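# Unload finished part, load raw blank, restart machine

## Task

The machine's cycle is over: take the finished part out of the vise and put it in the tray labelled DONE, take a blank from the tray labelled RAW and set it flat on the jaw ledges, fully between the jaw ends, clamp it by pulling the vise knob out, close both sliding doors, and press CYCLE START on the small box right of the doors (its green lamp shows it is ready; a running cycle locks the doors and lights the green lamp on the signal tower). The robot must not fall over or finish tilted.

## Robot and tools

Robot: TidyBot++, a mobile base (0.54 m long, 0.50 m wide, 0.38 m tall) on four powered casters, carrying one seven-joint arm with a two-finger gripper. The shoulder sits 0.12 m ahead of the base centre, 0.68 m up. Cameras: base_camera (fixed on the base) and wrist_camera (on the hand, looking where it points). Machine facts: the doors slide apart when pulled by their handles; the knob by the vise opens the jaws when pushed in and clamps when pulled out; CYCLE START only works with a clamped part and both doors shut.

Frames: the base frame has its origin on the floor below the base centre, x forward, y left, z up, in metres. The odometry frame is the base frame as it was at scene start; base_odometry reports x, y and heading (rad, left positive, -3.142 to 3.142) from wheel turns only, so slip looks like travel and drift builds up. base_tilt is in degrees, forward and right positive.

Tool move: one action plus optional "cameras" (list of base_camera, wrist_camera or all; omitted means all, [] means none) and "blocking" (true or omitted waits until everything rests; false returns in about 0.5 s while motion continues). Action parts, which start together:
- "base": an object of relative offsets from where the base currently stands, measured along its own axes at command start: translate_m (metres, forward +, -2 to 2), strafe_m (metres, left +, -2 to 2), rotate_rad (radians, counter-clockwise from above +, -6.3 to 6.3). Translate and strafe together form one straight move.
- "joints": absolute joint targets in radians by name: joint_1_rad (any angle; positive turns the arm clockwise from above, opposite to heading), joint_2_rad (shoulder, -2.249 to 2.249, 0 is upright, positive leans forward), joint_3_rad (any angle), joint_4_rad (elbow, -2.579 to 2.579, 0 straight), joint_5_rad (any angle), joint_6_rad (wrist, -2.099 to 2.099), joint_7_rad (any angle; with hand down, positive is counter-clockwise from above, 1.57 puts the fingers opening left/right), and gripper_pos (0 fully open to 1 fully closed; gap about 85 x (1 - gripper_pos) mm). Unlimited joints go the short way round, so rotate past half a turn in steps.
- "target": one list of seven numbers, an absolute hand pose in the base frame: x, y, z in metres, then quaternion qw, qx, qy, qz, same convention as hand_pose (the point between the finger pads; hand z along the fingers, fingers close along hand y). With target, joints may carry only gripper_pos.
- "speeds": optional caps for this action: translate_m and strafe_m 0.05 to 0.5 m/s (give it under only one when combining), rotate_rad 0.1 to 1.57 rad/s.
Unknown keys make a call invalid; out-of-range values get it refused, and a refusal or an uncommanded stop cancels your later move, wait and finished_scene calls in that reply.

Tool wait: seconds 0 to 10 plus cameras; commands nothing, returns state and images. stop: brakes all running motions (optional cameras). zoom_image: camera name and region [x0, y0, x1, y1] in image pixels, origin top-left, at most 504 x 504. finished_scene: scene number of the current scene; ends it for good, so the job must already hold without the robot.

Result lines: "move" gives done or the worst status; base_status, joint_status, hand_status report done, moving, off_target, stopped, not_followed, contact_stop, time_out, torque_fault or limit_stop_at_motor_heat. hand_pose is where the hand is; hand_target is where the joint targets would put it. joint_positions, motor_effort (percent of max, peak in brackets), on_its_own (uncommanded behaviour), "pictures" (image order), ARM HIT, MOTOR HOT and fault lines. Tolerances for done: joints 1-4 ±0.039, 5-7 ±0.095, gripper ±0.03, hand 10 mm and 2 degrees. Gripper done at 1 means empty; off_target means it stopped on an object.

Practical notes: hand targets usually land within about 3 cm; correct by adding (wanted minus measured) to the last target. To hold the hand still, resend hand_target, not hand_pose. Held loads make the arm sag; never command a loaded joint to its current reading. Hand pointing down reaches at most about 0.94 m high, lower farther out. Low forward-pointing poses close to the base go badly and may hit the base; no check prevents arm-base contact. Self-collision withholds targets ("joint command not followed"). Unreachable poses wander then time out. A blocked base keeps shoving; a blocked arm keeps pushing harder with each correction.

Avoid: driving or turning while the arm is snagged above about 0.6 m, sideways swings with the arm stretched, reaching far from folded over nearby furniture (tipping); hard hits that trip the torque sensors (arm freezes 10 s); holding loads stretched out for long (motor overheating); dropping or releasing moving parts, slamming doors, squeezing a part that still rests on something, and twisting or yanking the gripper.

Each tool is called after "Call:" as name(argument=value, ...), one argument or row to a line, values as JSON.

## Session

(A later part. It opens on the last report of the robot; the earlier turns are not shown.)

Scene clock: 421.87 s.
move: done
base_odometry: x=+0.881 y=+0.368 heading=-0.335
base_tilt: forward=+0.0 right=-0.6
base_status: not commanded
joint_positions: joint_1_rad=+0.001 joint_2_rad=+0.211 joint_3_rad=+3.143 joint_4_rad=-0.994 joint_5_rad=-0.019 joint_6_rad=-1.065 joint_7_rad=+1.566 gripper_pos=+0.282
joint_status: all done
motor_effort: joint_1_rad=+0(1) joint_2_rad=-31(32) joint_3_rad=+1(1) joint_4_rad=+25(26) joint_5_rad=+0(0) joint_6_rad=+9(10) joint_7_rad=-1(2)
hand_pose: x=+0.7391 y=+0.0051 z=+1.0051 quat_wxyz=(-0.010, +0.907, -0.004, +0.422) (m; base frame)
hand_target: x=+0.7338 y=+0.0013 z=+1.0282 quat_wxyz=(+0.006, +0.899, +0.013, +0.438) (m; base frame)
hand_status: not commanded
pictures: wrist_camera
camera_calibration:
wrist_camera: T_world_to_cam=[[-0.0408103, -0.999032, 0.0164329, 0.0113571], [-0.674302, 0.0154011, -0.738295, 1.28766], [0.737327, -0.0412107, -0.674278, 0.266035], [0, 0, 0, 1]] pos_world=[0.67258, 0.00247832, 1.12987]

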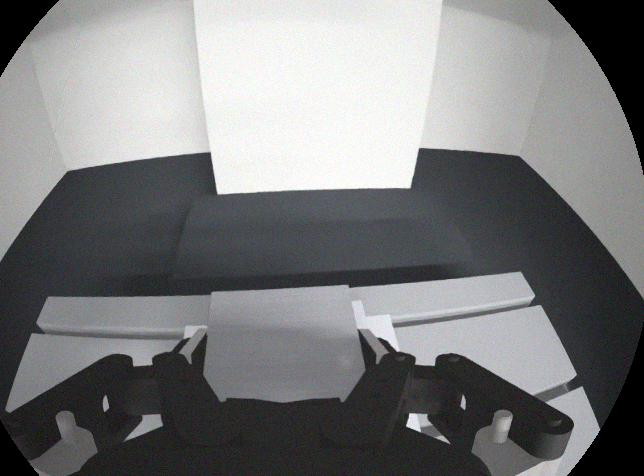

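Call:
move(
  joints={"joint_2_rad": 0.205, "joint_4_rad": -0.985, "joint_6_rad": -1.095},
  cameras=[],
)

Call:
move(
  joints={"joint_2_rad": 0.207, "joint_4_rad": -0.995, "joint_6_rad": -1.095},
  cameras=["wrist_camera"],
)

Scene clock: 423.47 s.
move: done
base_odometry: x=+0.881 y=+0.368 heading=-0.335
base_tilt: forward=+0.0 right=-0.6
base_status: not commanded
joint_positions: joint_1_rad=+0.001 joint_2_rad=+0.218 joint_3_rad=+3.143 joint_4_rad=-1.006 joint_5_rad=-0.019 joint_6_rad=-1.080 joint_7_rad=+1.566 gripper_pos=+0.282
joint_status: all done
motor_effort: joint_1_rad=-1(1) joint_2_rad=-29(32) joint_3_rad=+1(1) joint_4_rad=+24(26) joint_5_rad=+0(1) joint_6_rad=+8(10) joint_7_rad=-1(2)
hand_pose: x=+0.7372 y=+0.0051 z=+0.9910 quat_wxyz=(-0.010, +0.914, -0.004, +0.407) (m; base frame)
hand_target: x=+0.7317 y=+0.0013 z=+1.0067 quat_wxyz=(+0.006, +0.910, +0.013, +0.415) (m; base frame)
hand_status: not commanded
pictures: none
No camera images: "cameras" was empty.

Scene clock: 423.93 s.
move: done
base_odometry: x=+0.881 y=+0.368 heading=-0.335
base_tilt: forward=+0.0 right=-0.6
base_status: not commanded
joint_positions: joint_1_rad=+0.001 joint_2_rad=+0.218 joint_3_rad=+3.143 joint_4_rad=-1.006 joint_5_rad=-0.019 joint_6_rad=-1.080 joint_7_rad=+1.566 gripper_pos=+0.282
joint_status: all done
motor_effort: joint_1_rad=+0(1) joint_2_rad=-29(29) joint_3_rad=+0(1) joint_4_rad=+22(23) joint_5_rad=+0(1) joint_6_rad=+7(9) joint_7_rad=-1(1)
hand_pose: x=+0.7372 y=+0.0051 z=+0.9909 quat_wxyz=(-0.010, +0.914, -0.004, +0.407) (m; base frame)
hand_target: x=+0.7315 y=+0.0013 z=+1.0002 quat_wxyz=(+0.006, +0.912, +0.013, +0.410) (m; base frame)
hand_status: not commanded
pictures: wrist_camera
camera_calibration:
wrist_camera: T_world_to_cam=[[-0.0399717, -0.999042, 0.0178196, 0.00956694], [-0.698875, 0.0152073, -0.715082, 1.27101], [0.714126, -0.0410367, -0.698813, 0.299319], [0, 0, 0, 1]] pos_world=[0.674907, 0.00251217, 1.11787]

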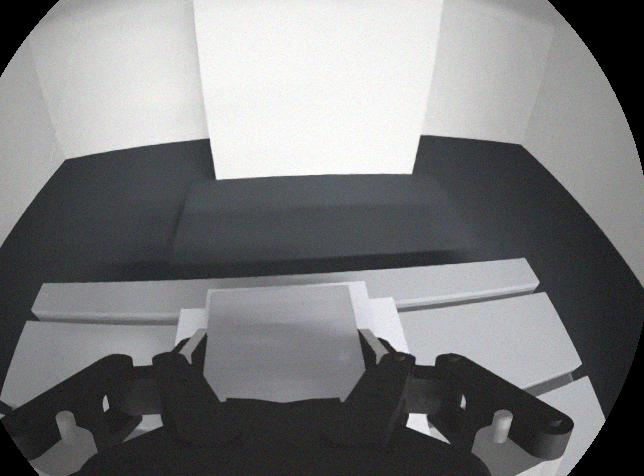

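Call:
zoom_image(
  camera="wrist_camera",
  region=[150, 250, 430, 450],
)

Scaled by 1.800.

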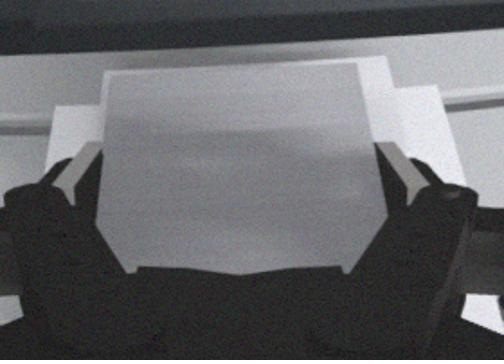

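Call:
move(
  joints={"joint_2_rad": 0.210, "joint_4_rad": -1.015, "joint_6_rad": -1.085},
  cameras=["wrist_camera"],
)

Call:
zoom_image(
  camera="wrist_camera",
  region=[150, 250, 430, 450],
)

Scene clock: 432.53 s.
move: done
base_odometry: x=+0.881 y=+0.368 heading=-0.335
base_tilt: forward=+0.0 right=-0.6
base_status: not commanded
joint_positions: joint_1_rad=+0.001 joint_2_rad=+0.218 joint_3_rad=+3.143 joint_4_rad=-1.008 joint_5_rad=-0.019 joint_6_rad=-1.078 joint_7_rad=+1.566 gripper_pos=+0.282
joint_status: all done
motor_effort: joint_1_rad=+0(1) joint_2_rad=-27(29) joint_3_rad=+1(1) joint_4_rad=+20(22) joint_5_rad=+1(1) joint_6_rad=+4(7) joint_7_rad=-2(2)
hand_pose: x=+0.7371 y=+0.0051 z=+0.9907 quat_wxyz=(-0.010, +0.914, -0.004, +0.407) (m; base frame)
hand_target: x=+0.7325 y=+0.0013 z=+0.9902 quat_wxyz=(+0.006, +0.915, +0.013, +0.404) (m; base frame)
hand_status: not commanded
pictures: wrist_camera
camera_calibration:
wrist_camera: T_world_to_cam=[[-0.0400007, -0.999041, 0.0178005, 0.00960394], [-0.698695, 0.0152309, -0.715258, 1.27085], [0.714301, -0.0410479, -0.698634, 0.298917], [0, 0, 0, 1]] pos_world=[0.674802, 0.00250846, 1.11765]

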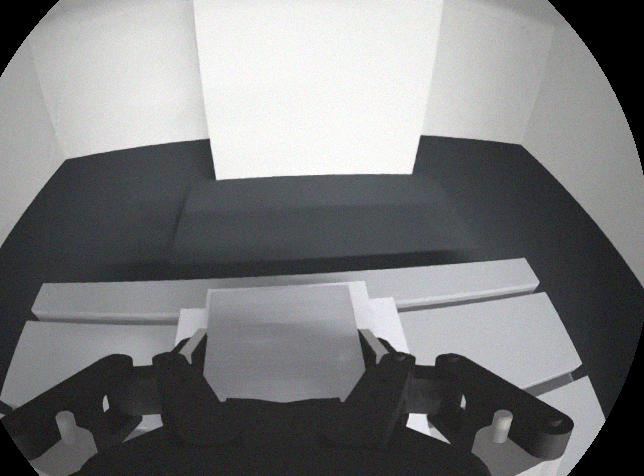

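Scaled by 1.800.

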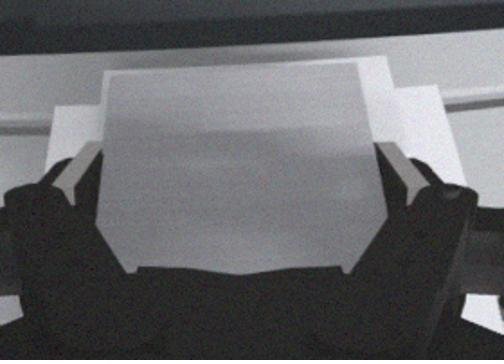

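Call:
move(
  joints={"joint_2_rad": 0.170, "joint_4_rad": -0.975, "joint_6_rad": -1.095},
  cameras=[],
)

Scene clock: 437.90 s.
move: off_target
base_odometry: x=+0.881 y=+0.368 heading=-0.335
base_tilt: forward=+0.0 right=-0.6
base_status: not commanded
joint_positions: joint_1_rad=+0.001 joint_2_rad=+0.211 joint_3_rad=+3.143 joint_4_rad=-1.008 joint_5_rad=-0.019 joint_6_rad=-1.094 joint_7_rad=+1.566 gripper_pos=+0.282
joint_status: joint_2_rad off_target (ended at +0.211, target +0.170); the others done
motor_effort: joint_1_rad=+0(1) joint_2_rad=-30(32) joint_3_rad=+0(1) joint_4_rad=+25(25) joint_5_rad=+0(1) joint_6_rad=+8(9) joint_7_rad=-1(1)
hand_pose: x=+0.7317 y=+0.0052 z=+0.9918 quat_wxyz=(-0.010, +0.915, -0.004, +0.403) (m; base frame)
hand_target: x=+0.7206 y=+0.0013 z=+1.0332 quat_wxyz=(+0.006, +0.900, +0.013, +0.436) (m; base frame)
hand_status: not commanded
pictures: none
No camera images: "cameras" was empty.

Call:
move(
  joints={"joint_2_rad": 0.155, "joint_4_rad": -0.970, "joint_6_rad": -1.092},
  cameras=["wrist_camera"],
)

Scene clock: 439.13 s.
move: off_target
base_odometry: x=+0.881 y=+0.368 heading=-0.335
base_tilt: forward=+0.0 right=-0.6
base_status: not commanded
joint_positions: joint_1_rad=+0.001 joint_2_rad=+0.196 joint_3_rad=+3.143 joint_4_rad=-1.008 joint_5_rad=-0.019 joint_6_rad=-1.094 joint_7_rad=+1.566 gripper_pos=+0.282
joint_status: joint_2_rad off_target (ended at +0.196, target +0.155); the others done
motor_effort: joint_1_rad=+0(1) joint_2_rad=-30(34) joint_3_rad=+1(2) joint_4_rad=+25(26) joint_5_rad=+0(0) joint_6_rad=+8(9) joint_7_rad=-1(1)
hand_pose: x=+0.7270 y=+0.0052 z=+1.0009 quat_wxyz=(-0.010, +0.912, -0.004, +0.410) (m; base frame)
hand_target: x=+0.7161 y=+0.0013 z=+1.0456 quat_wxyz=(+0.007, +0.895, +0.013, +0.446) (m; base frame)
hand_status: not commanded
pictures: wrist_camera
camera_calibration:
wrist_camera: T_world_to_cam=[[-0.0398547, -0.99905, 0.0176015, 0.00916783], [-0.693531, 0.0149768, -0.720272, 1.27235], [0.719324, -0.0409134, -0.693469, 0.304479], [0, 0, 0, 1]] pos_world=[0.663761, 0.00256068, 1.12743]

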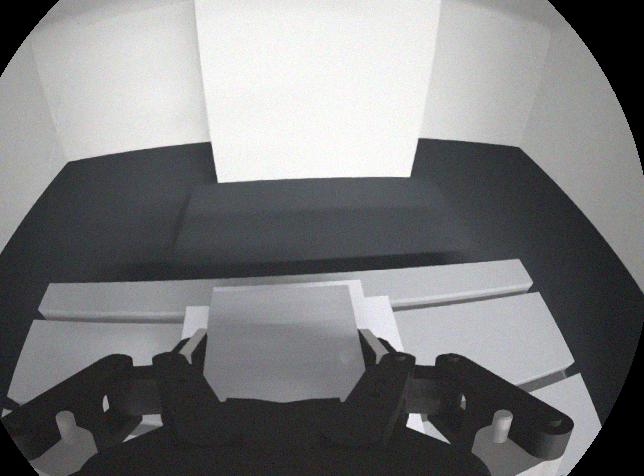

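Call:
move(
  joints={"joint_2_rad": 0.148, "joint_4_rad": -1.02, "joint_6_rad": -1.035},
  cameras=[],
)

Scene clock: 441.27 s.
move: off_target
base_odometry: x=+0.881 y=+0.368 heading=-0.335
base_tilt: forward=+0.0 right=-0.6
base_status: not commanded
joint_positions: joint_1_rad=+0.001 joint_2_rad=+0.188 joint_3_rad=+3.143 joint_4_rad=-1.043 joint_5_rad=-0.019 joint_6_rad=-1.073 joint_7_rad=+1.566 gripper_pos=+0.282
joint_status: joint_2_rad off_target (ended at +0.188, target +0.148); the others done
motor_effort: joint_1_rad=+0(1) joint_2_rad=-29(32) joint_3_rad=+0(2) joint_4_rad=+25(26) joint_5_rad=+0(1) joint_6_rad=+8(10) joint_7_rad=-1(2)
hand_pose: x=+0.7255 y=+0.0051 z=+0.9915 quat_wxyz=(-0.010, +0.914, -0.004, +0.407) (m; base frame)
hand_target: x=+0.7214 y=+0.0013 z=+1.0372 quat_wxyz=(+0.007, +0.892, +0.013, +0.452) (m; base frame)
hand_status: not commanded
pictures: none
No camera images: "cameras" was empty.

Call:
move(
  joints={"joint_2_rad": 0.148, "joint_4_rad": -1.045, "joint_6_rad": -1.010},
  cameras=[],
)

Scene clock: 442.50 s.
move: done
base_odometry: x=+0.881 y=+0.368 heading=-0.335
base_tilt: forward=+0.0 right=-0.6
base_status: not commanded
joint_positions: joint_1_rad=+0.001 joint_2_rad=+0.182 joint_3_rad=+3.143 joint_4_rad=-1.059 joint_5_rad=-0.019 joint_6_rad=-1.054 joint_7_rad=+1.566 gripper_pos=+0.282
joint_status: all done
motor_effort: joint_1_rad=+0(1) joint_2_rad=-29(30) joint_3_rad=+1(2) joint_4_rad=+24(25) joint_5_rad=+0(1) joint_6_rad=+8(9) joint_7_rad=-1(2)
hand_pose: x=+0.7256 y=+0.0051 z=+0.9912 quat_wxyz=(-0.010, +0.912, -0.004, +0.411) (m; base frame)
hand_target: x=+0.7244 y=+0.0013 z=+1.0300 quat_wxyz=(+0.007, +0.892, +0.013, +0.452) (m; base frame)
hand_status: not commanded
pictures: none
No camera images: "cameras" was empty.

Call:
move(
  joints={"joint_2_rad": 0.155, "joint_4_rad": -1.055, "joint_6_rad": -1.010},
  cameras=["wrist_camera"],
)

Call:
zoom_image(
  camera="wrist_camera",
  region=[150, 250, 430, 450],
)

Scene clock: 444.67 s.
move: done
base_odometry: x=+0.881 y=+0.368 heading=-0.335
base_tilt: forward=+0.0 right=-0.6
base_status: not commanded
joint_positions: joint_1_rad=+0.001 joint_2_rad=+0.181 joint_3_rad=+3.143 joint_4_rad=-1.061 joint_5_rad=-0.019 joint_6_rad=-1.052 joint_7_rad=+1.566 gripper_pos=+0.282
joint_status: all done
motor_effort: joint_1_rad=+0(0) joint_2_rad=-28(29) joint_3_rad=+0(1) joint_4_rad=+23(24) joint_5_rad=+0(1) joint_6_rad=+8(9) joint_7_rad=-1(1)
hand_pose: x=+0.7256 y=+0.0051 z=+0.9912 quat_wxyz=(-0.010, +0.912, -0.004, +0.411) (m; base frame)
hand_target: x=+0.7260 y=+0.0013 z=+1.0203 quat_wxyz=(+0.006, +0.896, +0.013, +0.445) (m; base frame)
hand_status: not commanded
pictures: wrist_camera
camera_calibration:
wrist_camera: T_world_to_cam=[[-0.0406575, -0.999025, 0.01721, 0.0101274], [-0.691703, 0.0157124, -0.722011, 1.26476], [0.721037, -0.0412594, -0.691668, 0.295652], [0, 0, 0, 1]] pos_world=[0.662073, 0.0024435, 1.11749]

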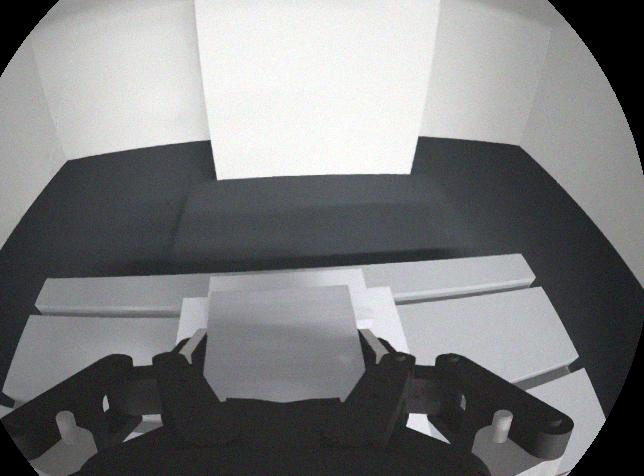

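Scaled by 1.800.

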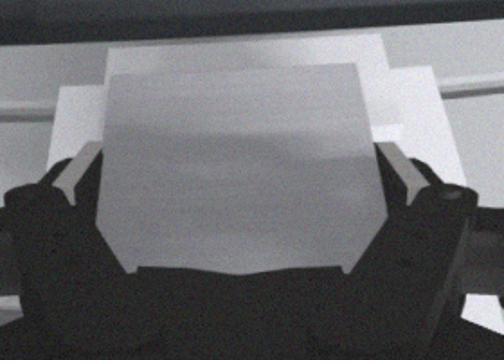

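Call:
zoom_image(
  camera="wrist_camera",
  region=[330, 260, 410, 350],
)

Call:
zoom_image(
  camera="wrist_camera",
  region=[170, 260, 250, 350],
)

Scaled by 5.600.

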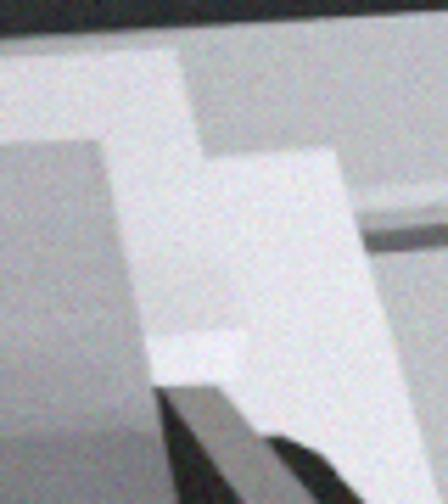

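Scaled by 5.600.

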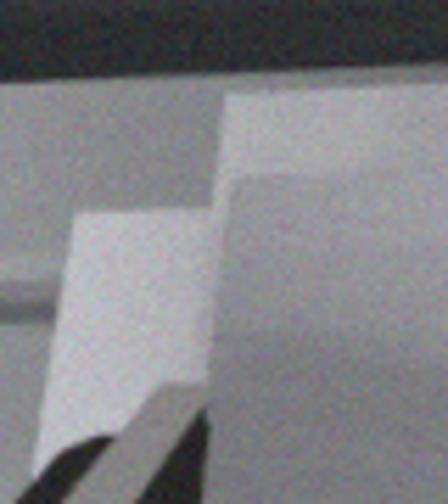

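Call:
move(
  joints={"joint_2_rad": 0.170, "joint_4_rad": -0.965, "joint_6_rad": -1.091},
  cameras=[],
)

Scene clock: 459.37 s.
move: off_target
base_odometry: x=+0.881 y=+0.368 heading=-0.335
base_tilt: forward=+0.0 right=-0.6
base_status: not commanded
joint_positions: joint_1_rad=+0.001 joint_2_rad=+0.191 joint_3_rad=+3.143 joint_4_rad=-1.011 joint_5_rad=-0.019 joint_6_rad=-1.087 joint_7_rad=+1.566 gripper_pos=+0.282
joint_status: joint_4_rad off_target (ended at -1.011, target -0.965); the others done
motor_effort: joint_1_rad=+0(1) joint_2_rad=-30(31) joint_3_rad=+1(2) joint_4_rad=+25(26) joint_5_rad=+0(1) joint_6_rad=+8(10) joint_7_rad=-1(2)
hand_pose: x=+0.7266 y=+0.0052 z=+1.0033 quat_wxyz=(-0.010, +0.910, -0.004, +0.413) (m; base frame)
hand_target: x=+0.7220 y=+0.0013 z=+1.0395 quat_wxyz=(+0.006, +0.897, +0.013, +0.442) (m; base frame)
hand_status: not commanded
pictures: none
No camera images: "cameras" was empty.

Call:
move(
  joints={"joint_2_rad": 0.186, "joint_4_rad": -0.985, "joint_6_rad": -1.090},
  cameras=[],
)

Scene clock: 461.73 s.
move: done
base_odometry: x=+0.881 y=+0.368 heading=-0.335
base_tilt: forward=+0.0 right=-0.6
base_status: not commanded
joint_positions: joint_1_rad=+0.001 joint_2_rad=+0.203 joint_3_rad=+3.143 joint_4_rad=-1.014 joint_5_rad=-0.019 joint_6_rad=-1.087 joint_7_rad=+1.566 gripper_pos=+0.282
joint_status: all done
motor_effort: joint_1_rad=+0(1) joint_2_rad=-30(32) joint_3_rad=+0(1) joint_4_rad=+25(26) joint_5_rad=+0(1) joint_6_rad=+8(10) joint_7_rad=-1(2)
hand_pose: x=+0.7302 y=+0.0052 z=+0.9946 quat_wxyz=(-0.010, +0.913, -0.004, +0.407) (m; base frame)
hand_target: x=+0.7264 y=+0.0013 z=+1.0195 quat_wxyz=(+0.006, +0.905, +0.013, +0.426) (m; base frame)
hand_status: not commanded
pictures: none
No camera images: "cameras" was empty.

Call:
move(
  joints={"joint_2_rad": 0.156, "joint_4_rad": -1.025, "joint_6_rad": -1.015},
  cameras=[],
)

Scene clock: 463.33 s.
move: done
base_odometry: x=+0.881 y=+0.368 heading=-0.335
base_tilt: forward=+0.0 right=-0.6
base_status: not commanded
joint_positions: joint_1_rad=+0.001 joint_2_rad=+0.192 joint_3_rad=+3.143 joint_4_rad=-1.047 joint_5_rad=-0.019 joint_6_rad=-1.049 joint_7_rad=+1.566 gripper_pos=+0.282
joint_status: all done
motor_effort: joint_1_rad=+0(1) joint_2_rad=-31(32) joint_3_rad=+0(1) joint_4_rad=+25(26) joint_5_rad=+0(1) joint_6_rad=+8(10) joint_7_rad=-1(2)
hand_pose: x=+0.7312 y=+0.0050 z=+0.9923 quat_wxyz=(-0.010, +0.910, -0.004, +0.414) (m; base frame)
hand_target: x=+0.7276 y=+0.0013 z=+1.0347 quat_wxyz=(+0.007, +0.890, +0.013, +0.455) (m; base frame)
hand_status: not commanded
pictures: none
No camera images: "cameras" was empty.

Call:
move(
  joints={"joint_2_rad": 0.156, "joint_4_rad": -1.045, "joint_6_rad": -1.018},
  cameras=[],
)

Call:
move(
  joints={"joint_2_rad": 0.160, "joint_4_rad": -1.055, "joint_6_rad": -1.020},
  cameras=[],
)

Scene clock: 464.90 s.
move: done
base_odometry: x=+0.881 y=+0.368 heading=-0.335
base_tilt: forward=+0.0 right=-0.6
base_status: not commanded
joint_positions: joint_1_rad=+0.001 joint_2_rad=+0.188 joint_3_rad=+3.143 joint_4_rad=-1.062 joint_5_rad=-0.019 joint_6_rad=-1.048 joint_7_rad=+1.566 gripper_pos=+0.282
joint_status: all done
motor_effort: joint_1_rad=+0(1) joint_2_rad=-29(31) joint_3_rad=+1(1) joint_4_rad=+25(26) joint_5_rad=+0(1) joint_6_rad=+9(10) joint_7_rad=-1(2)
hand_pose: x=+0.7286 y=+0.0050 z=+0.9873 quat_wxyz=(-0.010, +0.912, -0.004, +0.409) (m; base frame)
hand_target: x=+0.7256 y=+0.0013 z=+1.0231 quat_wxyz=(+0.007, +0.895, +0.013, +0.445) (m; base frame)
hand_status: not commanded
pictures: none
No camera images: "cameras" was empty.

Scene clock: 465.47 s.
move: done
base_odometry: x=+0.881 y=+0.368 heading=-0.335
base_tilt: forward=+0.0 right=-0.6
base_status: not commanded
joint_positions: joint_1_rad=+0.001 joint_2_rad=+0.188 joint_3_rad=+3.143 joint_4_rad=-1.073 joint_5_rad=-0.019 joint_6_rad=-1.048 joint_7_rad=+1.566 gripper_pos=+0.282
joint_status: all done
motor_effort: joint_1_rad=-1(1) joint_2_rad=-31(31) joint_3_rad=+0(1) joint_4_rad=+25(26) joint_5_rad=+0(0) joint_6_rad=+8(9) joint_7_rad=-1(2)
hand_pose: x=+0.7274 y=+0.0050 z=+0.9813 quat_wxyz=(-0.010, +0.915, -0.004, +0.404) (m; base frame)
hand_target: x=+0.7258 y=+0.0013 z=+1.0148 quat_wxyz=(+0.006, +0.899, +0.013, +0.438) (m; base frame)
hand_status: not commanded
pictures: none
No camera images: "cameras" was empty.

Call:
move(
  joints={"joint_2_rad": 0.160, "joint_4_rad": -1.067, "joint_6_rad": -1.010},
  cameras=["wrist_camera"],
)

Call:
zoom_image(
  camera="wrist_camera",
  region=[150, 250, 430, 450],
)

Scene clock: 466.73 s.
move: done
base_odometry: x=+0.881 y=+0.368 heading=-0.335
base_tilt: forward=+0.0 right=-0.6
base_status: not commanded
joint_positions: joint_1_rad=+0.001 joint_2_rad=+0.186 joint_3_rad=+3.143 joint_4_rad=-1.078 joint_5_rad=-0.019 joint_6_rad=-1.043 joint_7_rad=+1.566 gripper_pos=+0.282
joint_status: all done
motor_effort: joint_1_rad=+0(1) joint_2_rad=-28(30) joint_3_rad=+1(2) joint_4_rad=+24(25) joint_5_rad=+1(1) joint_6_rad=+8(9) joint_7_rad=-1(2)
hand_pose: x=+0.7273 y=+0.0050 z=+0.9812 quat_wxyz=(-0.010, +0.914, -0.004, +0.405) (m; base frame)
hand_target: x=+0.7267 y=+0.0013 z=+1.0108 quat_wxyz=(+0.006, +0.899, +0.013, +0.437) (m; base frame)
hand_status: not commanded
pictures: wrist_camera
camera_calibration:
wrist_camera: T_world_to_cam=[[-0.0405908, -0.99902, 0.0176645, 0.00984422], [-0.701121, 0.0158823, -0.712865, 1.2566], [0.711886, -0.0413207, -0.701078, 0.303399], [0, 0, 0, 1]] pos_world=[0.665443, 0.00241358, 1.10832]

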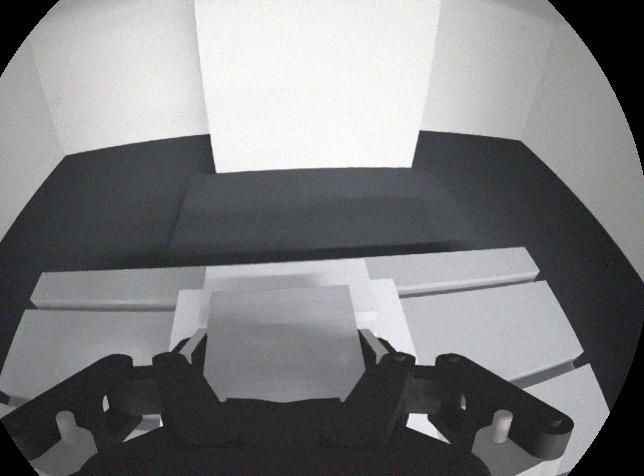

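Scaled by 1.800.

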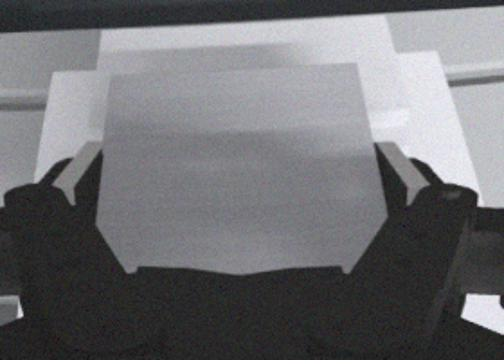

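Call:
move(
  joints={"joint_2_rad": 0.162, "joint_4_rad": -1.077, "joint_6_rad": -1.012},
  cameras=[],
)

Scene clock: 467.60 s.
move: done
base_odometry: x=+0.881 y=+0.368 heading=-0.335
base_tilt: forward=+0.0 right=-0.6
base_status: not commanded
joint_positions: joint_1_rad=+0.001 joint_2_rad=+0.186 joint_3_rad=+3.143 joint_4_rad=-1.079 joint_5_rad=-0.019 joint_6_rad=-1.042 joint_7_rad=+1.566 gripper_pos=+0.282
joint_status: all done
motor_effort: joint_1_rad=+1(1) joint_2_rad=-28(29) joint_3_rad=+1(2) joint_4_rad=+22(24) joint_5_rad=+1(1) joint_6_rad=+6(8) joint_7_rad=-1(1)
hand_pose: x=+0.7272 y=+0.0050 z=+0.9810 quat_wxyz=(-0.010, +0.914, -0.004, +0.405) (m; base frame)
hand_target: x=+0.7261 y=+0.0013 z=+1.0037 quat_wxyz=(+0.006, +0.902, +0.013, +0.431) (m; base frame)
hand_status: not commanded
pictures: none
No camera images: "cameras" was empty.

Call:
move(
  joints={"gripper_pos": 0.2},
  cameras=[],
)

Call:
move(
  joints={"gripper_pos": 0.0},
  cameras=["wrist_camera"],
)

Call:
zoom_image(
  camera="wrist_camera",
  region=[150, 230, 430, 430],
)

Scene clock: 471.03 s.
move: done
base_odometry: x=+0.881 y=+0.368 heading=-0.335
base_tilt: forward=+0.0 right=-0.6
base_status: not commanded
joint_positions: joint_1_rad=+0.001 joint_2_rad=+0.176 joint_3_rad=+3.143 joint_4_rad=-1.081 joint_5_rad=-0.019 joint_6_rad=-1.042 joint_7_rad=+1.566 gripper_pos=+0.200
joint_status: all done
motor_effort: joint_1_rad=+0(1) joint_2_rad=-25(29) joint_3_rad=+1(2) joint_4_rad=+21(24) joint_5_rad=+1(1) joint_6_rad=+6(8) joint_7_rad=-1(2)
hand_pose: x=+0.7241 y=+0.0050 z=+0.9862 quat_wxyz=(-0.010, +0.912, -0.004, +0.409) (m; base frame)
hand_target: x=+0.7261 y=+0.0013 z=+1.0037 quat_wxyz=(+0.006, +0.902, +0.013, +0.431) (m; base frame)
hand_status: not commanded
pictures: none
No camera images: "cameras" was empty.

Scene clock: 471.67 s.
move: done
base_odometry: x=+0.881 y=+0.368 heading=-0.335
base_tilt: forward=+0.0 right=-0.6
base_status: not commanded
joint_positions: joint_1_rad=+0.001 joint_2_rad=+0.176 joint_3_rad=+3.143 joint_4_rad=-1.081 joint_5_rad=-0.019 joint_6_rad=-1.042 joint_7_rad=+1.566 gripper_pos=+0.000
joint_status: all done
motor_effort: joint_1_rad=+0(1) joint_2_rad=-25(26) joint_3_rad=+1(1) joint_4_rad=+21(21) joint_5_rad=+1(1) joint_6_rad=+6(7) joint_7_rad=-1(2)
hand_pose: x=+0.7241 y=+0.0050 z=+0.9862 quat_wxyz=(-0.010, +0.912, -0.004, +0.409) (m; base frame)
hand_target: x=+0.7261 y=+0.0013 z=+1.0037 quat_wxyz=(+0.006, +0.902, +0.013, +0.431) (m; base frame)
hand_status: not commanded
pictures: wrist_camera
camera_calibration:
wrist_camera: T_world_to_cam=[[-0.0407706, -0.999019, 0.0173065, 0.0101092], [-0.694837, 0.0159013, -0.718991, 1.25945], [0.71801, -0.0413389, -0.694804, 0.298551], [0, 0, 0, 1]] pos_world=[0.661165, 0.00241408, 1.1128]

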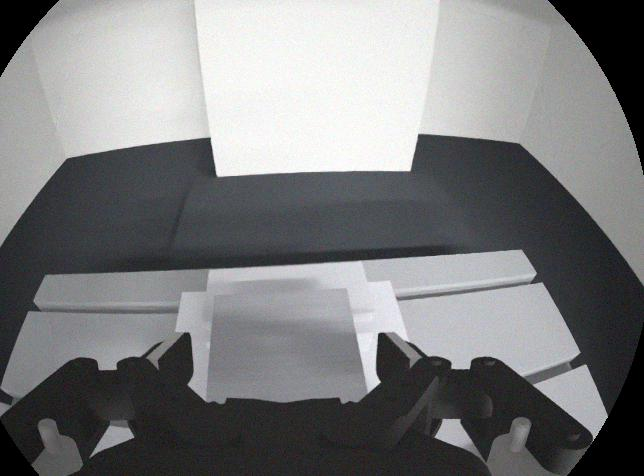

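Scaled by 1.800.

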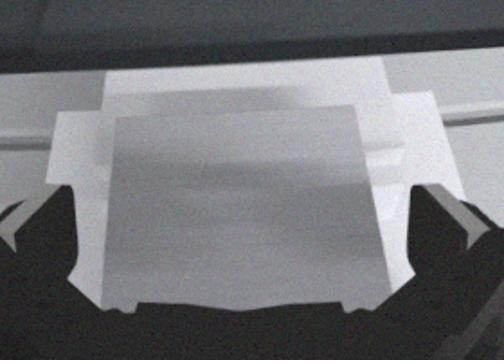

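Call:
move(
  joints={"joint_2_rad": 0.185, "joint_4_rad": -0.92, "joint_6_rad": -1.15},
  cameras=["wrist_camera"],
)

Call:
move(
  joints={"joint_2_rad": 0.235, "joint_4_rad": -0.75, "joint_6_rad": -1.27},
  cameras=["wrist_camera"],
)

Scene clock: 474.87 s.
move: done
base_odometry: x=+0.881 y=+0.368 heading=-0.335
base_tilt: forward=+0.0 right=-0.6
base_status: not commanded
joint_positions: joint_1_rad=+0.001 joint_2_rad=+0.178 joint_3_rad=+3.143 joint_4_rad=-0.942 joint_5_rad=-0.019 joint_6_rad=-1.110 joint_7_rad=+1.566 gripper_pos=+0.000
joint_status: all done
motor_effort: joint_1_rad=+0(1) joint_2_rad=-25(27) joint_3_rad=+0(1) joint_4_rad=+21(22) joint_5_rad=+1(1) joint_6_rad=+6(7) joint_7_rad=-1(2)
hand_pose: x=+0.7224 y=+0.0052 z=+1.0426 quat_wxyz=(-0.010, +0.898, -0.003, +0.440) (m; base frame)
hand_target: x=+0.7185 y=+0.0013 z=+1.0398 quat_wxyz=(+0.006, +0.903, +0.013, +0.429) (m; base frame)
hand_status: not commanded
pictures: wrist_camera
camera_calibration:
wrist_camera: T_world_to_cam=[[-0.0406522, -0.999058, 0.0151674, 0.0114232], [-0.643489, 0.0145651, -0.765317, 1.31005], [0.764375, -0.0408718, -0.643475, 0.251995], [0, 0, 0, 1]] pos_world=[0.650847, 0.00263101, 1.16458]

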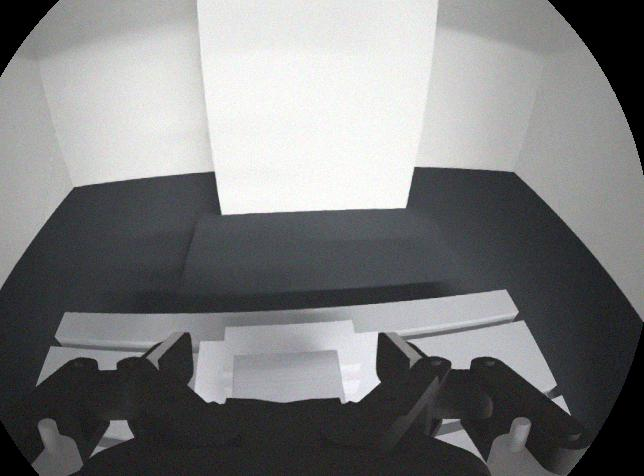

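Scene clock: 475.97 s.
move: done
base_odometry: x=+0.881 y=+0.368 heading=-0.335
base_tilt: forward=+0.0 right=-0.6
base_status: not commanded
joint_positions: joint_1_rad=+0.001 joint_2_rad=+0.221 joint_3_rad=+3.143 joint_4_rad=-0.775 joint_5_rad=-0.019 joint_6_rad=-1.227 joint_7_rad=+1.566 gripper_pos=+0.000
joint_status: all done
motor_effort: joint_1_rad=-1(1) joint_2_rad=-25(26) joint_3_rad=+1(1) joint_4_rad=+19(21) joint_5_rad=+0(1) joint_6_rad=+6(8) joint_7_rad=-1(2)
hand_pose: x=+0.7225 y=+0.0056 z=+1.0742 quat_wxyz=(-0.010, +0.896, -0.002, +0.443) (m; base frame)
hand_target: x=+0.7201 y=+0.0013 z=+1.0681 quat_wxyz=(+0.006, +0.903, +0.013, +0.429) (m; base frame)
hand_status: not commanded
pictures: wrist_camera
camera_calibration:
wrist_camera: T_world_to_cam=[[-0.038748, -0.999119, 0.0161347, 0.00885203], [-0.639068, 0.012365, -0.769051, 1.33502], [0.768174, -0.0401104, -0.638984, 0.264691], [0, 0, 0, 1]] pos_world=[0.650183, 0.00295349, 1.19569]

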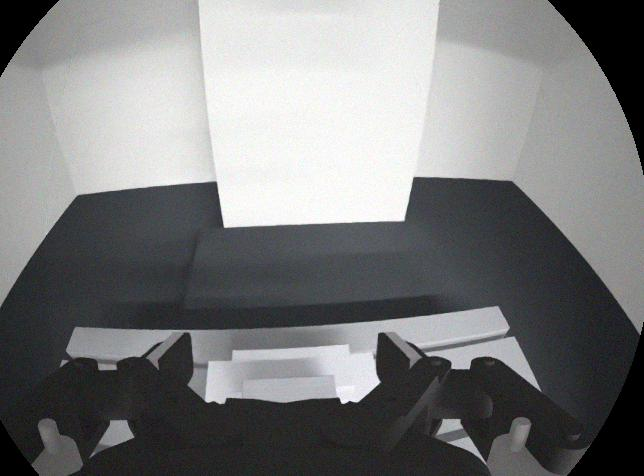

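Call:
move(
  base={"translate_m": -0.27, "strafe_m": -0.165},
  joints={"joint_2_rad": 0.07, "joint_4_rad": -0.97, "joint_6_rad": -1.40},
  cameras=["wrist_camera"],
)

Scene clock: 480.37 s.
move: done
base_odometry: x=+0.571 y=+0.301 heading=-0.335
base_tilt: forward=+0.0 right=-0.6
base_status: done
joint_positions: joint_1_rad=+0.001 joint_2_rad=+0.066 joint_3_rad=+3.143 joint_4_rad=-0.964 joint_5_rad=-0.019 joint_6_rad=-1.361 joint_7_rad=+1.566 gripper_pos=+0.000
joint_status: all done
motor_effort: joint_1_rad=-1(2) joint_2_rad=-19(29) joint_3_rad=+2(2) joint_4_rad=+19(21) joint_5_rad=+0(1) joint_6_rad=+6(7) joint_7_rad=-1(2)
hand_pose: x=+0.6286 y=+0.0060 z=+1.0357 quat_wxyz=(-0.010, +0.930, -0.002, +0.366) (m; base frame)
hand_target: x=+0.6205 y=+0.0013 z=+1.0229 quat_wxyz=(+0.005, +0.939, +0.014, +0.344) (m; base frame)
hand_status: not commanded
pictures: wrist_camera
camera_calibration:
wrist_camera: T_world_to_cam=[[-0.033213, -0.999186, 0.0228886, -0.0042269], [-0.758658, 0.0102959, -0.651407, 1.1988], [0.650642, -0.0389998, -0.758383, 0.509789], [0, 0, 0, 1]] pos_world=[0.577648, 0.00331553, 1.16762]

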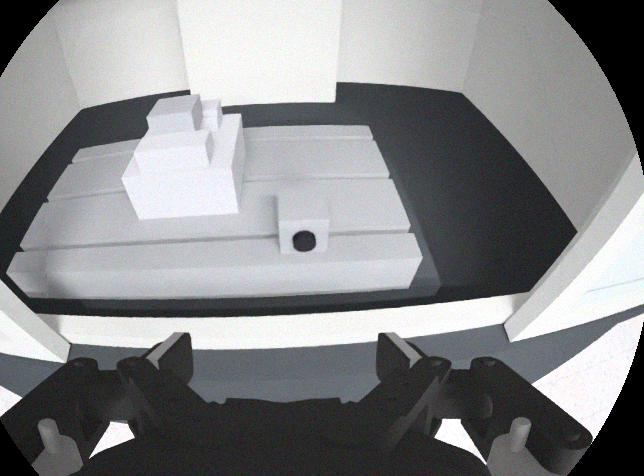

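Call:
zoom_image(
  camera="wrist_camera",
  region=[110, 80, 350, 260],
)

Scaled by 2.100.

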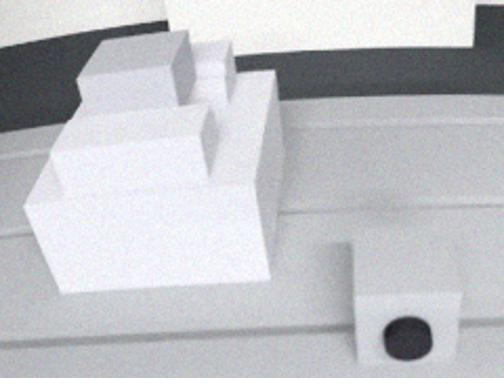

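Call:
zoom_image(
  camera="wrist_camera",
  region=[115, 85, 255, 185],
)

Scaled by 3.600.

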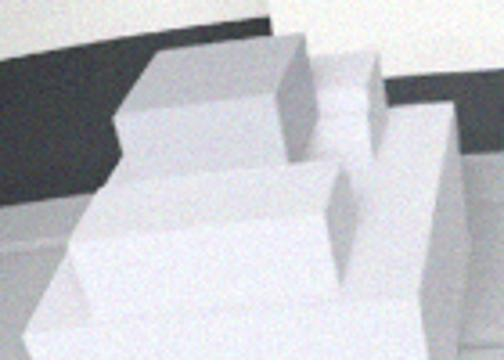

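Call:
move(
  base={"translate_m": 0.10},
  joints={"joint_2_rad": -0.255, "joint_4_rad": -2.125, "joint_6_rad": 0.02},
  cameras=["wrist_camera"],
)

Scene clock: 489.00 s.
move: done
base_odometry: x=+0.666 y=+0.267 heading=-0.335
base_tilt: forward=+0.0 right=-0.6
base_status: done
joint_positions: joint_1_rad=+0.001 joint_2_rad=-0.239 joint_3_rad=+3.143 joint_4_rad=-2.119 joint_5_rad=-0.019 joint_6_rad=-0.021 joint_7_rad=+1.566 gripper_pos=+0.000
joint_status: all done
motor_effort: joint_1_rad=-1(2) joint_2_rad=-12(24) joint_3_rad=+1(2) joint_4_rad=+22(23) joint_5_rad=+0(1) joint_6_rad=+8(9) joint_7_rad=-1(2)
hand_pose: x=+0.6133 y=+0.0001 z=+0.8938 quat_wxyz=(-0.007, +0.814, -0.011, +0.581) (m; base frame)
hand_target: x=+0.6125 y=+0.0013 z=+0.9105 quat_wxyz=(+0.009, +0.799, +0.012, +0.602) (m; base frame)
hand_status: not commanded
pictures: wrist_camera
camera_calibration:
wrist_camera: T_world_to_cam=[[-0.062784, -0.998022, -0.00317969, 0.0341261], [-0.362263, 0.0257579, -0.93172, 1.1023], [0.929959, -0.0573453, -0.363164, -0.112698], [0, 0, 0, 1]] pos_world=[0.506271, -0.000797125, 0.986219]

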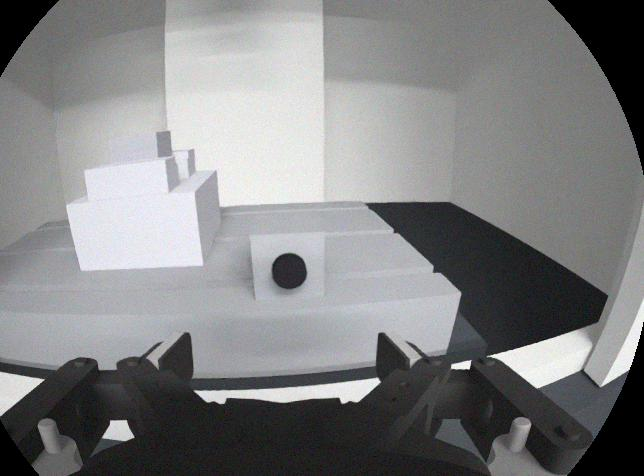

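Call:
move(
  base={"translate_m": 0.10},
  speeds={"translate_m": 0.2},
  joints={"joint_2_rad": -0.255, "joint_4_rad": -2.150, "joint_6_rad": 0.025},
  cameras=["wrist_camera"],
)

Scene clock: 493.43 s.
move: done
base_odometry: x=+0.761 y=+0.234 heading=-0.335
base_tilt: forward=+0.0 right=-0.6
base_status: done
joint_positions: joint_1_rad=+0.001 joint_2_rad=-0.249 joint_3_rad=+3.143 joint_4_rad=-2.150 joint_5_rad=-0.019 joint_6_rad=-0.010 joint_7_rad=+1.566 gripper_pos=+0.000
joint_status: all done
motor_effort: joint_1_rad=+0(1) joint_2_rad=-10(13) joint_3_rad=+2(2) joint_4_rad=+22(23) joint_5_rad=+1(1) joint_6_rad=+8(8) joint_7_rad=-1(2)
hand_pose: x=+0.6061 y=+0.0001 z=+0.8840 quat_wxyz=(-0.007, +0.816, -0.011, +0.577) (m; base frame)
hand_target: x=+0.6083 y=+0.0013 z=+0.8971 quat_wxyz=(+0.009, +0.805, +0.012, +0.594) (m; base frame)
hand_status: not commanded
pictures: wrist_camera
camera_calibration:
wrist_camera: T_world_to_cam=[[-0.0630003, -0.99801, -0.00256023, 0.0331781], [-0.371044, 0.0258037, -0.928257, 1.09274], [0.926476, -0.0575305, -0.371931, -0.0996649], [0, 0, 0, 1]] pos_world=[0.499882, -0.000818486, 0.97736]

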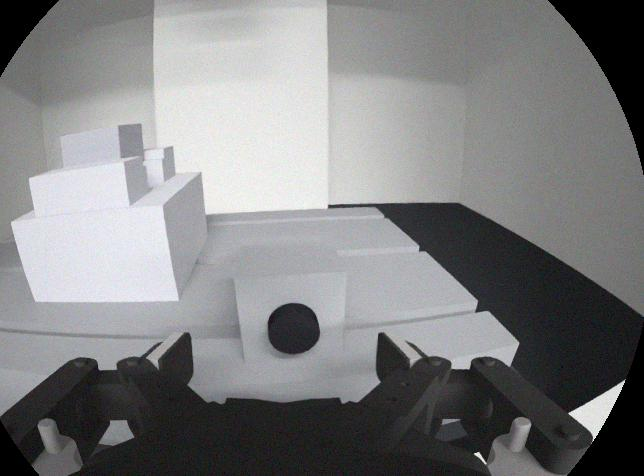

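Call:
move(
  base={"translate_m": 0.036},
  speeds={"translate_m": 0.1},
  joints={"joint_2_rad": -0.255, "joint_4_rad": -2.165, "joint_6_rad": 0.030},
  cameras=["wrist_camera"],
)

Call:
zoom_image(
  camera="wrist_camera",
  region=[140, 250, 440, 470],
)

Scene clock: 499.03 s.
move: done
base_odometry: x=+0.795 y=+0.222 heading=-0.335
base_tilt: forward=+0.0 right=-0.6
base_status: done
joint_positions: joint_1_rad=+0.001 joint_2_rad=-0.252 joint_3_rad=+3.143 joint_4_rad=-2.165 joint_5_rad=-0.019 joint_6_rad=-0.005 joint_7_rad=+1.566 gripper_pos=+0.000
joint_status: all done
motor_effort: joint_1_rad=+0(1) joint_2_rad=-11(14) joint_3_rad=+1(2) joint_4_rad=+21(23) joint_5_rad=+0(1) joint_6_rad=+8(8) joint_7_rad=-1(2)
hand_pose: x=+0.6030 y=+0.0001 z=+0.8781 quat_wxyz=(-0.006, +0.818, -0.011, +0.574) (m; base frame)
hand_target: x=+0.6058 y=+0.0013 z=+0.8896 quat_wxyz=(+0.009, +0.807, +0.012, +0.590) (m; base frame)
hand_status: not commanded
pictures: wrist_camera
camera_calibration:
wrist_camera: T_world_to_cam=[[-0.0630965, -0.998005, -0.00210187, 0.0326061], [-0.377679, 0.0258272, -0.925576, 1.08779], [0.923784, -0.0576068, -0.378555, -0.0915451], [0, 0, 0, 1]] pos_world=[0.497462, -0.000827189, 0.972251]

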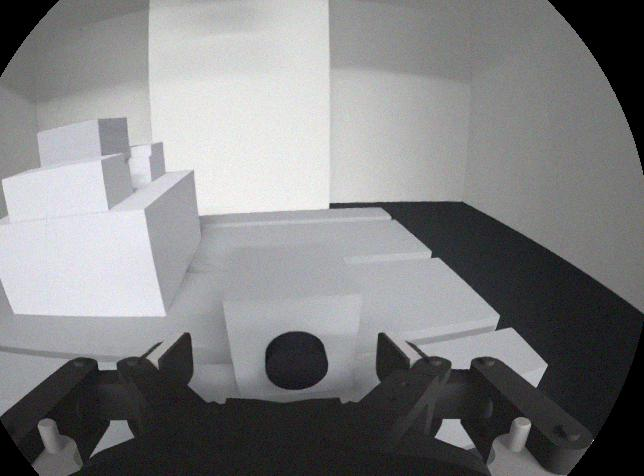

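Scaled by 1.680.

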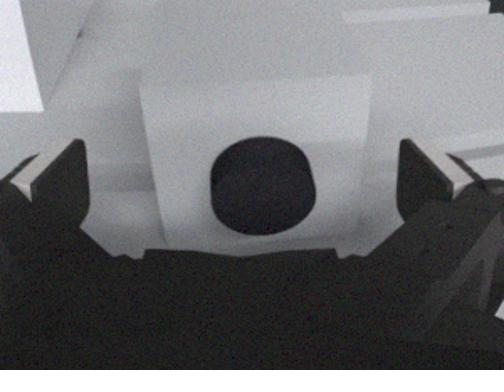

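Call:
move(
  base={"translate_m": 0.013},
  speeds={"translate_m": 0.1},
  joints={"joint_1_rad": 0.016, "joint_2_rad": -0.255, "joint_4_rad": -2.173, "joint_6_rad": 0.035},
  cameras=["wrist_camera"],
)

Call:
zoom_image(
  camera="wrist_camera",
  region=[140, 250, 440, 470],
)

Scene clock: 502.70 s.
move: done
base_odometry: x=+0.807 y=+0.218 heading=-0.336
base_tilt: forward=+0.0 right=-0.6
base_status: done
joint_positions: joint_1_rad=+0.007 joint_2_rad=-0.250 joint_3_rad=+3.143 joint_4_rad=-2.170 joint_5_rad=-0.019 joint_6_rad=-0.001 joint_7_rad=+1.566 gripper_pos=+0.000
joint_status: all done
motor_effort: joint_1_rad=+0(2) joint_2_rad=-11(14) joint_3_rad=+1(2) joint_4_rad=+22(23) joint_5_rad=+1(1) joint_6_rad=+7(8) joint_7_rad=-1(2)
hand_pose: x=+0.6027 y=-0.0030 z=+0.8748 quat_wxyz=(-0.005, +0.820, -0.014, +0.573) (m; base frame)
hand_target: x=+0.6047 y=-0.0064 z=+0.8864 quat_wxyz=(+0.013, +0.808, +0.005, +0.588) (m; base frame)
hand_status: not commanded
pictures: wrist_camera
camera_calibration:
wrist_camera: T_world_to_cam=[[-0.0694, -0.997587, -0.00182892, 0.0331121], [-0.381174, 0.0282116, -0.924073, 1.08546], [0.921895, -0.0634335, -0.382212, -0.0884247], [0, 0, 0, 1]] pos_world=[0.497566, -0.00319951, 0.96931]

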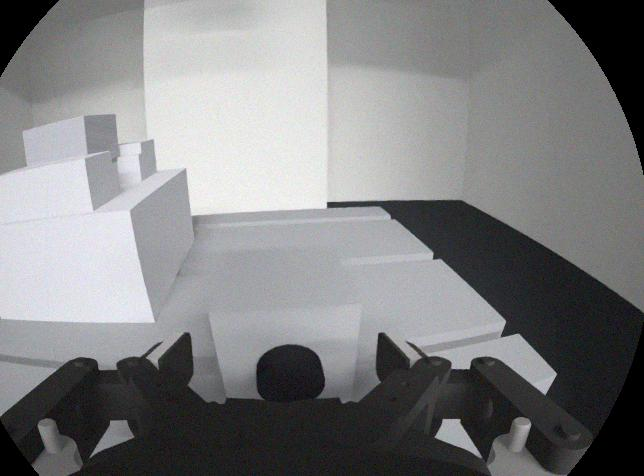

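Scaled by 1.680.

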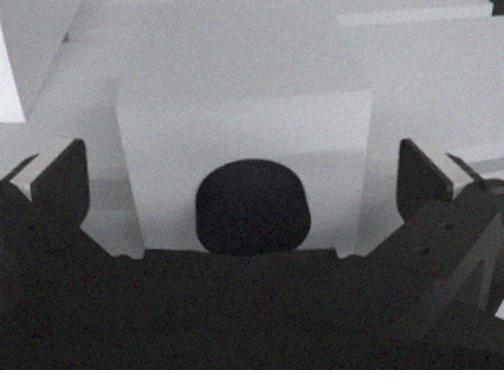

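Call:
move(
  joints={"gripper_pos": 0.95},
  cameras=["wrist_camera"],
)

Scene clock: 504.83 s.
move: off_target
base_odometry: x=+0.807 y=+0.218 heading=-0.336
base_tilt: forward=+0.0 right=-0.6
base_status: not commanded
joint_positions: joint_1_rad=+0.009 joint_2_rad=-0.253 joint_3_rad=+3.143 joint_4_rad=-2.173 joint_5_rad=-0.019 joint_6_rad=+0.001 joint_7_rad=+1.569 gripper_pos=+0.357
joint_status: gripper_pos off_target (ended at +0.357, target +0.950)
motor_effort: joint_1_rad=+1(4) joint_2_rad=-11(14) joint_3_rad=+2(4) joint_4_rad=+21(25) joint_5_rad=+0(1) joint_6_rad=+8(9) joint_7_rad=-2(4)
hand_pose: x=+0.6017 y=-0.0042 z=+0.8752 quat_wxyz=(-0.003, +0.819, -0.014, +0.574) (m; base frame)
hand_target: x=+0.6047 y=-0.0064 z=+0.8864 quat_wxyz=(+0.013, +0.808, +0.005, +0.588) (m; base frame)
hand_status: not commanded
pictures: wrist_camera
camera_calibration:
wrist_camera: T_world_to_cam=[[-0.071107, -0.997469, 0.000416454, 0.0308472], [-0.379051, 0.0266354, -0.924992, 1.08506], [0.92264, -0.0659313, -0.379986, -0.0898249], [0, 0, 0, 1]] pos_world=[0.496362, -0.0040541, 0.969526]

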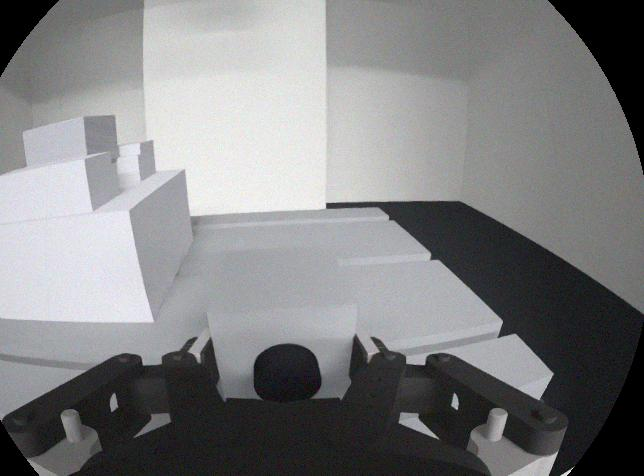

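Call:
move(
  joints={"gripper_pos": 0.0},
  cameras=[],
)

Call:
move(
  base={"translate_m": -0.018},
  speeds={"translate_m": 0.1},
  cameras=["wrist_camera"],
)

Call:
zoom_image(
  camera="wrist_camera",
  region=[140, 250, 440, 470],
)

Scene clock: 509.00 s.
move: done
base_odometry: x=+0.807 y=+0.218 heading=-0.336
base_tilt: forward=+0.0 right=-0.6
base_status: not commanded
joint_positions: joint_1_rad=+0.009 joint_2_rad=-0.250 joint_3_rad=+3.143 joint_4_rad=-2.173 joint_5_rad=-0.019 joint_6_rad=+0.004 joint_7_rad=+1.569 gripper_pos=+0.000
joint_status: all done
motor_effort: joint_1_rad=+0(1) joint_2_rad=-11(15) joint_3_rad=+0(3) joint_4_rad=+22(22) joint_5_rad=+1(1) joint_6_rad=+8(8) joint_7_rad=-1(2)
hand_pose: x=+0.6024 y=-0.0042 z=+0.8748 quat_wxyz=(-0.003, +0.819, -0.014, +0.574) (m; base frame)
hand_target: x=+0.6047 y=-0.0064 z=+0.8864 quat_wxyz=(+0.013, +0.808, +0.005, +0.588) (m; base frame)
hand_status: not commanded
pictures: none
No camera images: "cameras" was empty.

Scene clock: 509.70 s.
move: done
base_odometry: x=+0.790 y=+0.224 heading=-0.336
base_tilt: forward=+0.0 right=-0.6
base_status: done
joint_positions: joint_1_rad=+0.009 joint_2_rad=-0.257 joint_3_rad=+3.143 joint_4_rad=-2.175 joint_5_rad=-0.019 joint_6_rad=+0.004 joint_7_rad=+1.569 gripper_pos=+0.000
joint_status: not commanded
motor_effort: joint_1_rad=+0(1) joint_2_rad=-11(14) joint_3_rad=+1(2) joint_4_rad=+22(23) joint_5_rad=+0(1) joint_6_rad=+7(8) joint_7_rad=-1(2)
hand_pose: x=+0.6008 y=-0.0042 z=+0.8771 quat_wxyz=(-0.003, +0.817, -0.014, +0.576) (m; base frame)
hand_target: x=+0.6047 y=-0.0064 z=+0.8864 quat_wxyz=(+0.013, +0.808, +0.005, +0.588) (m; base frame)
hand_status: not commanded
pictures: wrist_camera
camera_calibration:
wrist_camera: T_world_to_cam=[[-0.0711609, -0.997465, 0.000105021, 0.0310784], [-0.374061, 0.0265885, -0.927023, 1.08522], [0.92467, -0.066007, -0.375004, -0.0938572], [0, 0, 0, 1]] pos_world=[0.494936, -0.00405005, 0.970823]

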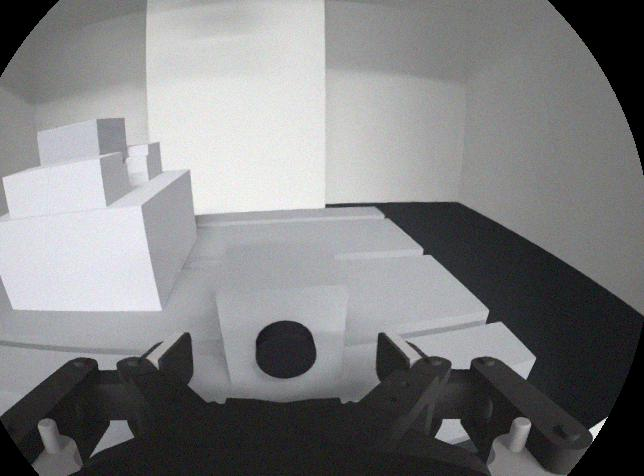

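Scaled by 1.680.

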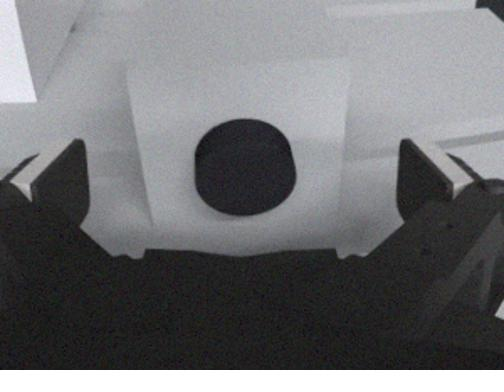

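Call:
move(
  base={"translate_m": -0.009},
  speeds={"translate_m": 0.1},
  joints={"joint_1_rad": 0.016, "joint_2_rad": -0.255, "joint_4_rad": -2.135, "joint_6_rad": 0.035},
  cameras=["wrist_camera"],
)

Call:
zoom_image(
  camera="wrist_camera",
  region=[140, 250, 440, 470],
)

Scene clock: 520.70 s.
move: done
base_odometry: x=+0.781 y=+0.227 heading=-0.335
base_tilt: forward=+0.0 right=-0.6
base_status: done
joint_positions: joint_1_rad=+0.009 joint_2_rad=-0.257 joint_3_rad=+3.143 joint_4_rad=-2.155 joint_5_rad=-0.019 joint_6_rad=+0.004 joint_7_rad=+1.569 gripper_pos=+0.000
joint_status: all done
motor_effort: joint_1_rad=-1(1) joint_2_rad=-10(13) joint_3_rad=+1(2) joint_4_rad=+22(23) joint_5_rad=+1(1) joint_6_rad=+8(8) joint_7_rad=-1(2)
hand_pose: x=+0.6049 y=-0.0043 z=+0.8888 quat_wxyz=(-0.003, +0.812, -0.014, +0.584) (m; base frame)
hand_target: x=+0.6119 y=-0.0065 z=+0.9090 quat_wxyz=(+0.014, +0.797, +0.005, +0.604) (m; base frame)
hand_status: not commanded
pictures: wrist_camera
camera_calibration:
wrist_camera: T_world_to_cam=[[-0.0711706, -0.997464, -0.00109439, 0.0323835], [-0.355362, 0.0263808, -0.934356, 1.0928], [0.932015, -0.0661098, -0.356338, -0.114265], [0, 0, 0, 1]] pos_world=[0.497141, -0.00408153, 0.980382]

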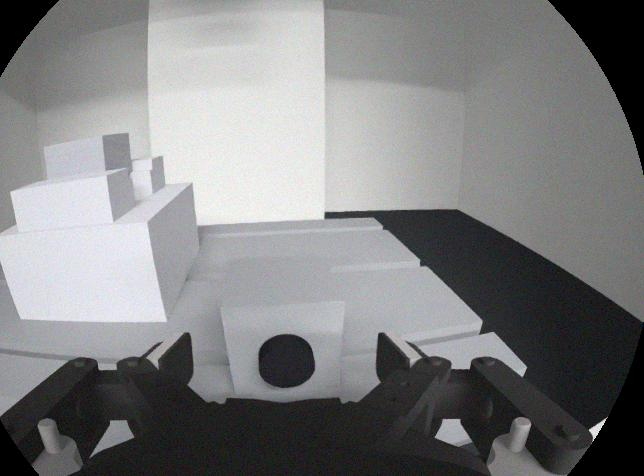

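Scaled by 1.680.

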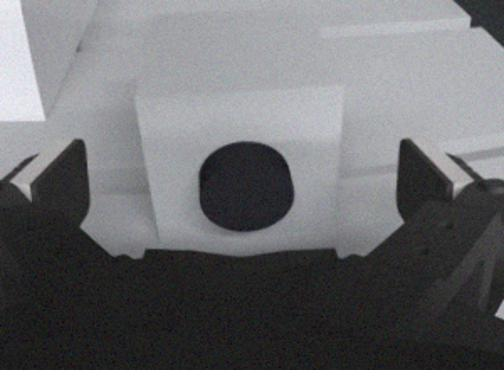

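Call:
move(
  joints={"gripper_pos": 0.9},
  cameras=["wrist_camera"],
)

Scene clock: 522.63 s.
move: done
base_odometry: x=+0.781 y=+0.227 heading=-0.335
base_tilt: forward=+0.0 right=-0.6
base_status: not commanded
joint_positions: joint_1_rad=+0.011 joint_2_rad=-0.261 joint_3_rad=+3.144 joint_4_rad=-2.143 joint_5_rad=-0.019 joint_6_rad=+0.021 joint_7_rad=+1.569 gripper_pos=+0.900
joint_status: all done
motor_effort: joint_1_rad=+0(4) joint_2_rad=-10(12) joint_3_rad=+1(3) joint_4_rad=+22(23) joint_5_rad=+0(1) joint_6_rad=+7(8) joint_7_rad=-2(2)
hand_pose: x=+0.6081 y=-0.0054 z=+0.9030 quat_wxyz=(-0.003, +0.802, -0.014, +0.597) (m; base frame)
hand_target: x=+0.6119 y=-0.0065 z=+0.9090 quat_wxyz=(+0.014, +0.797, +0.005, +0.604) (m; base frame)
hand_status: not commanded
pictures: wrist_camera
camera_calibration:
wrist_camera: T_world_to_cam=[[-0.0733499, -0.997302, -0.00307464, 0.0346364], [-0.324313, 0.0267679, -0.945571, 1.09849], [0.943102, -0.0683604, -0.325401, -0.14699], [0, 0, 0, 1]] pos_world=[0.497422, -0.00490964, 0.990975]

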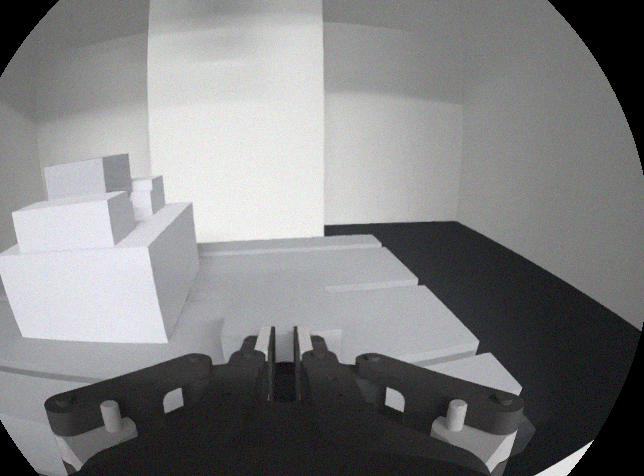

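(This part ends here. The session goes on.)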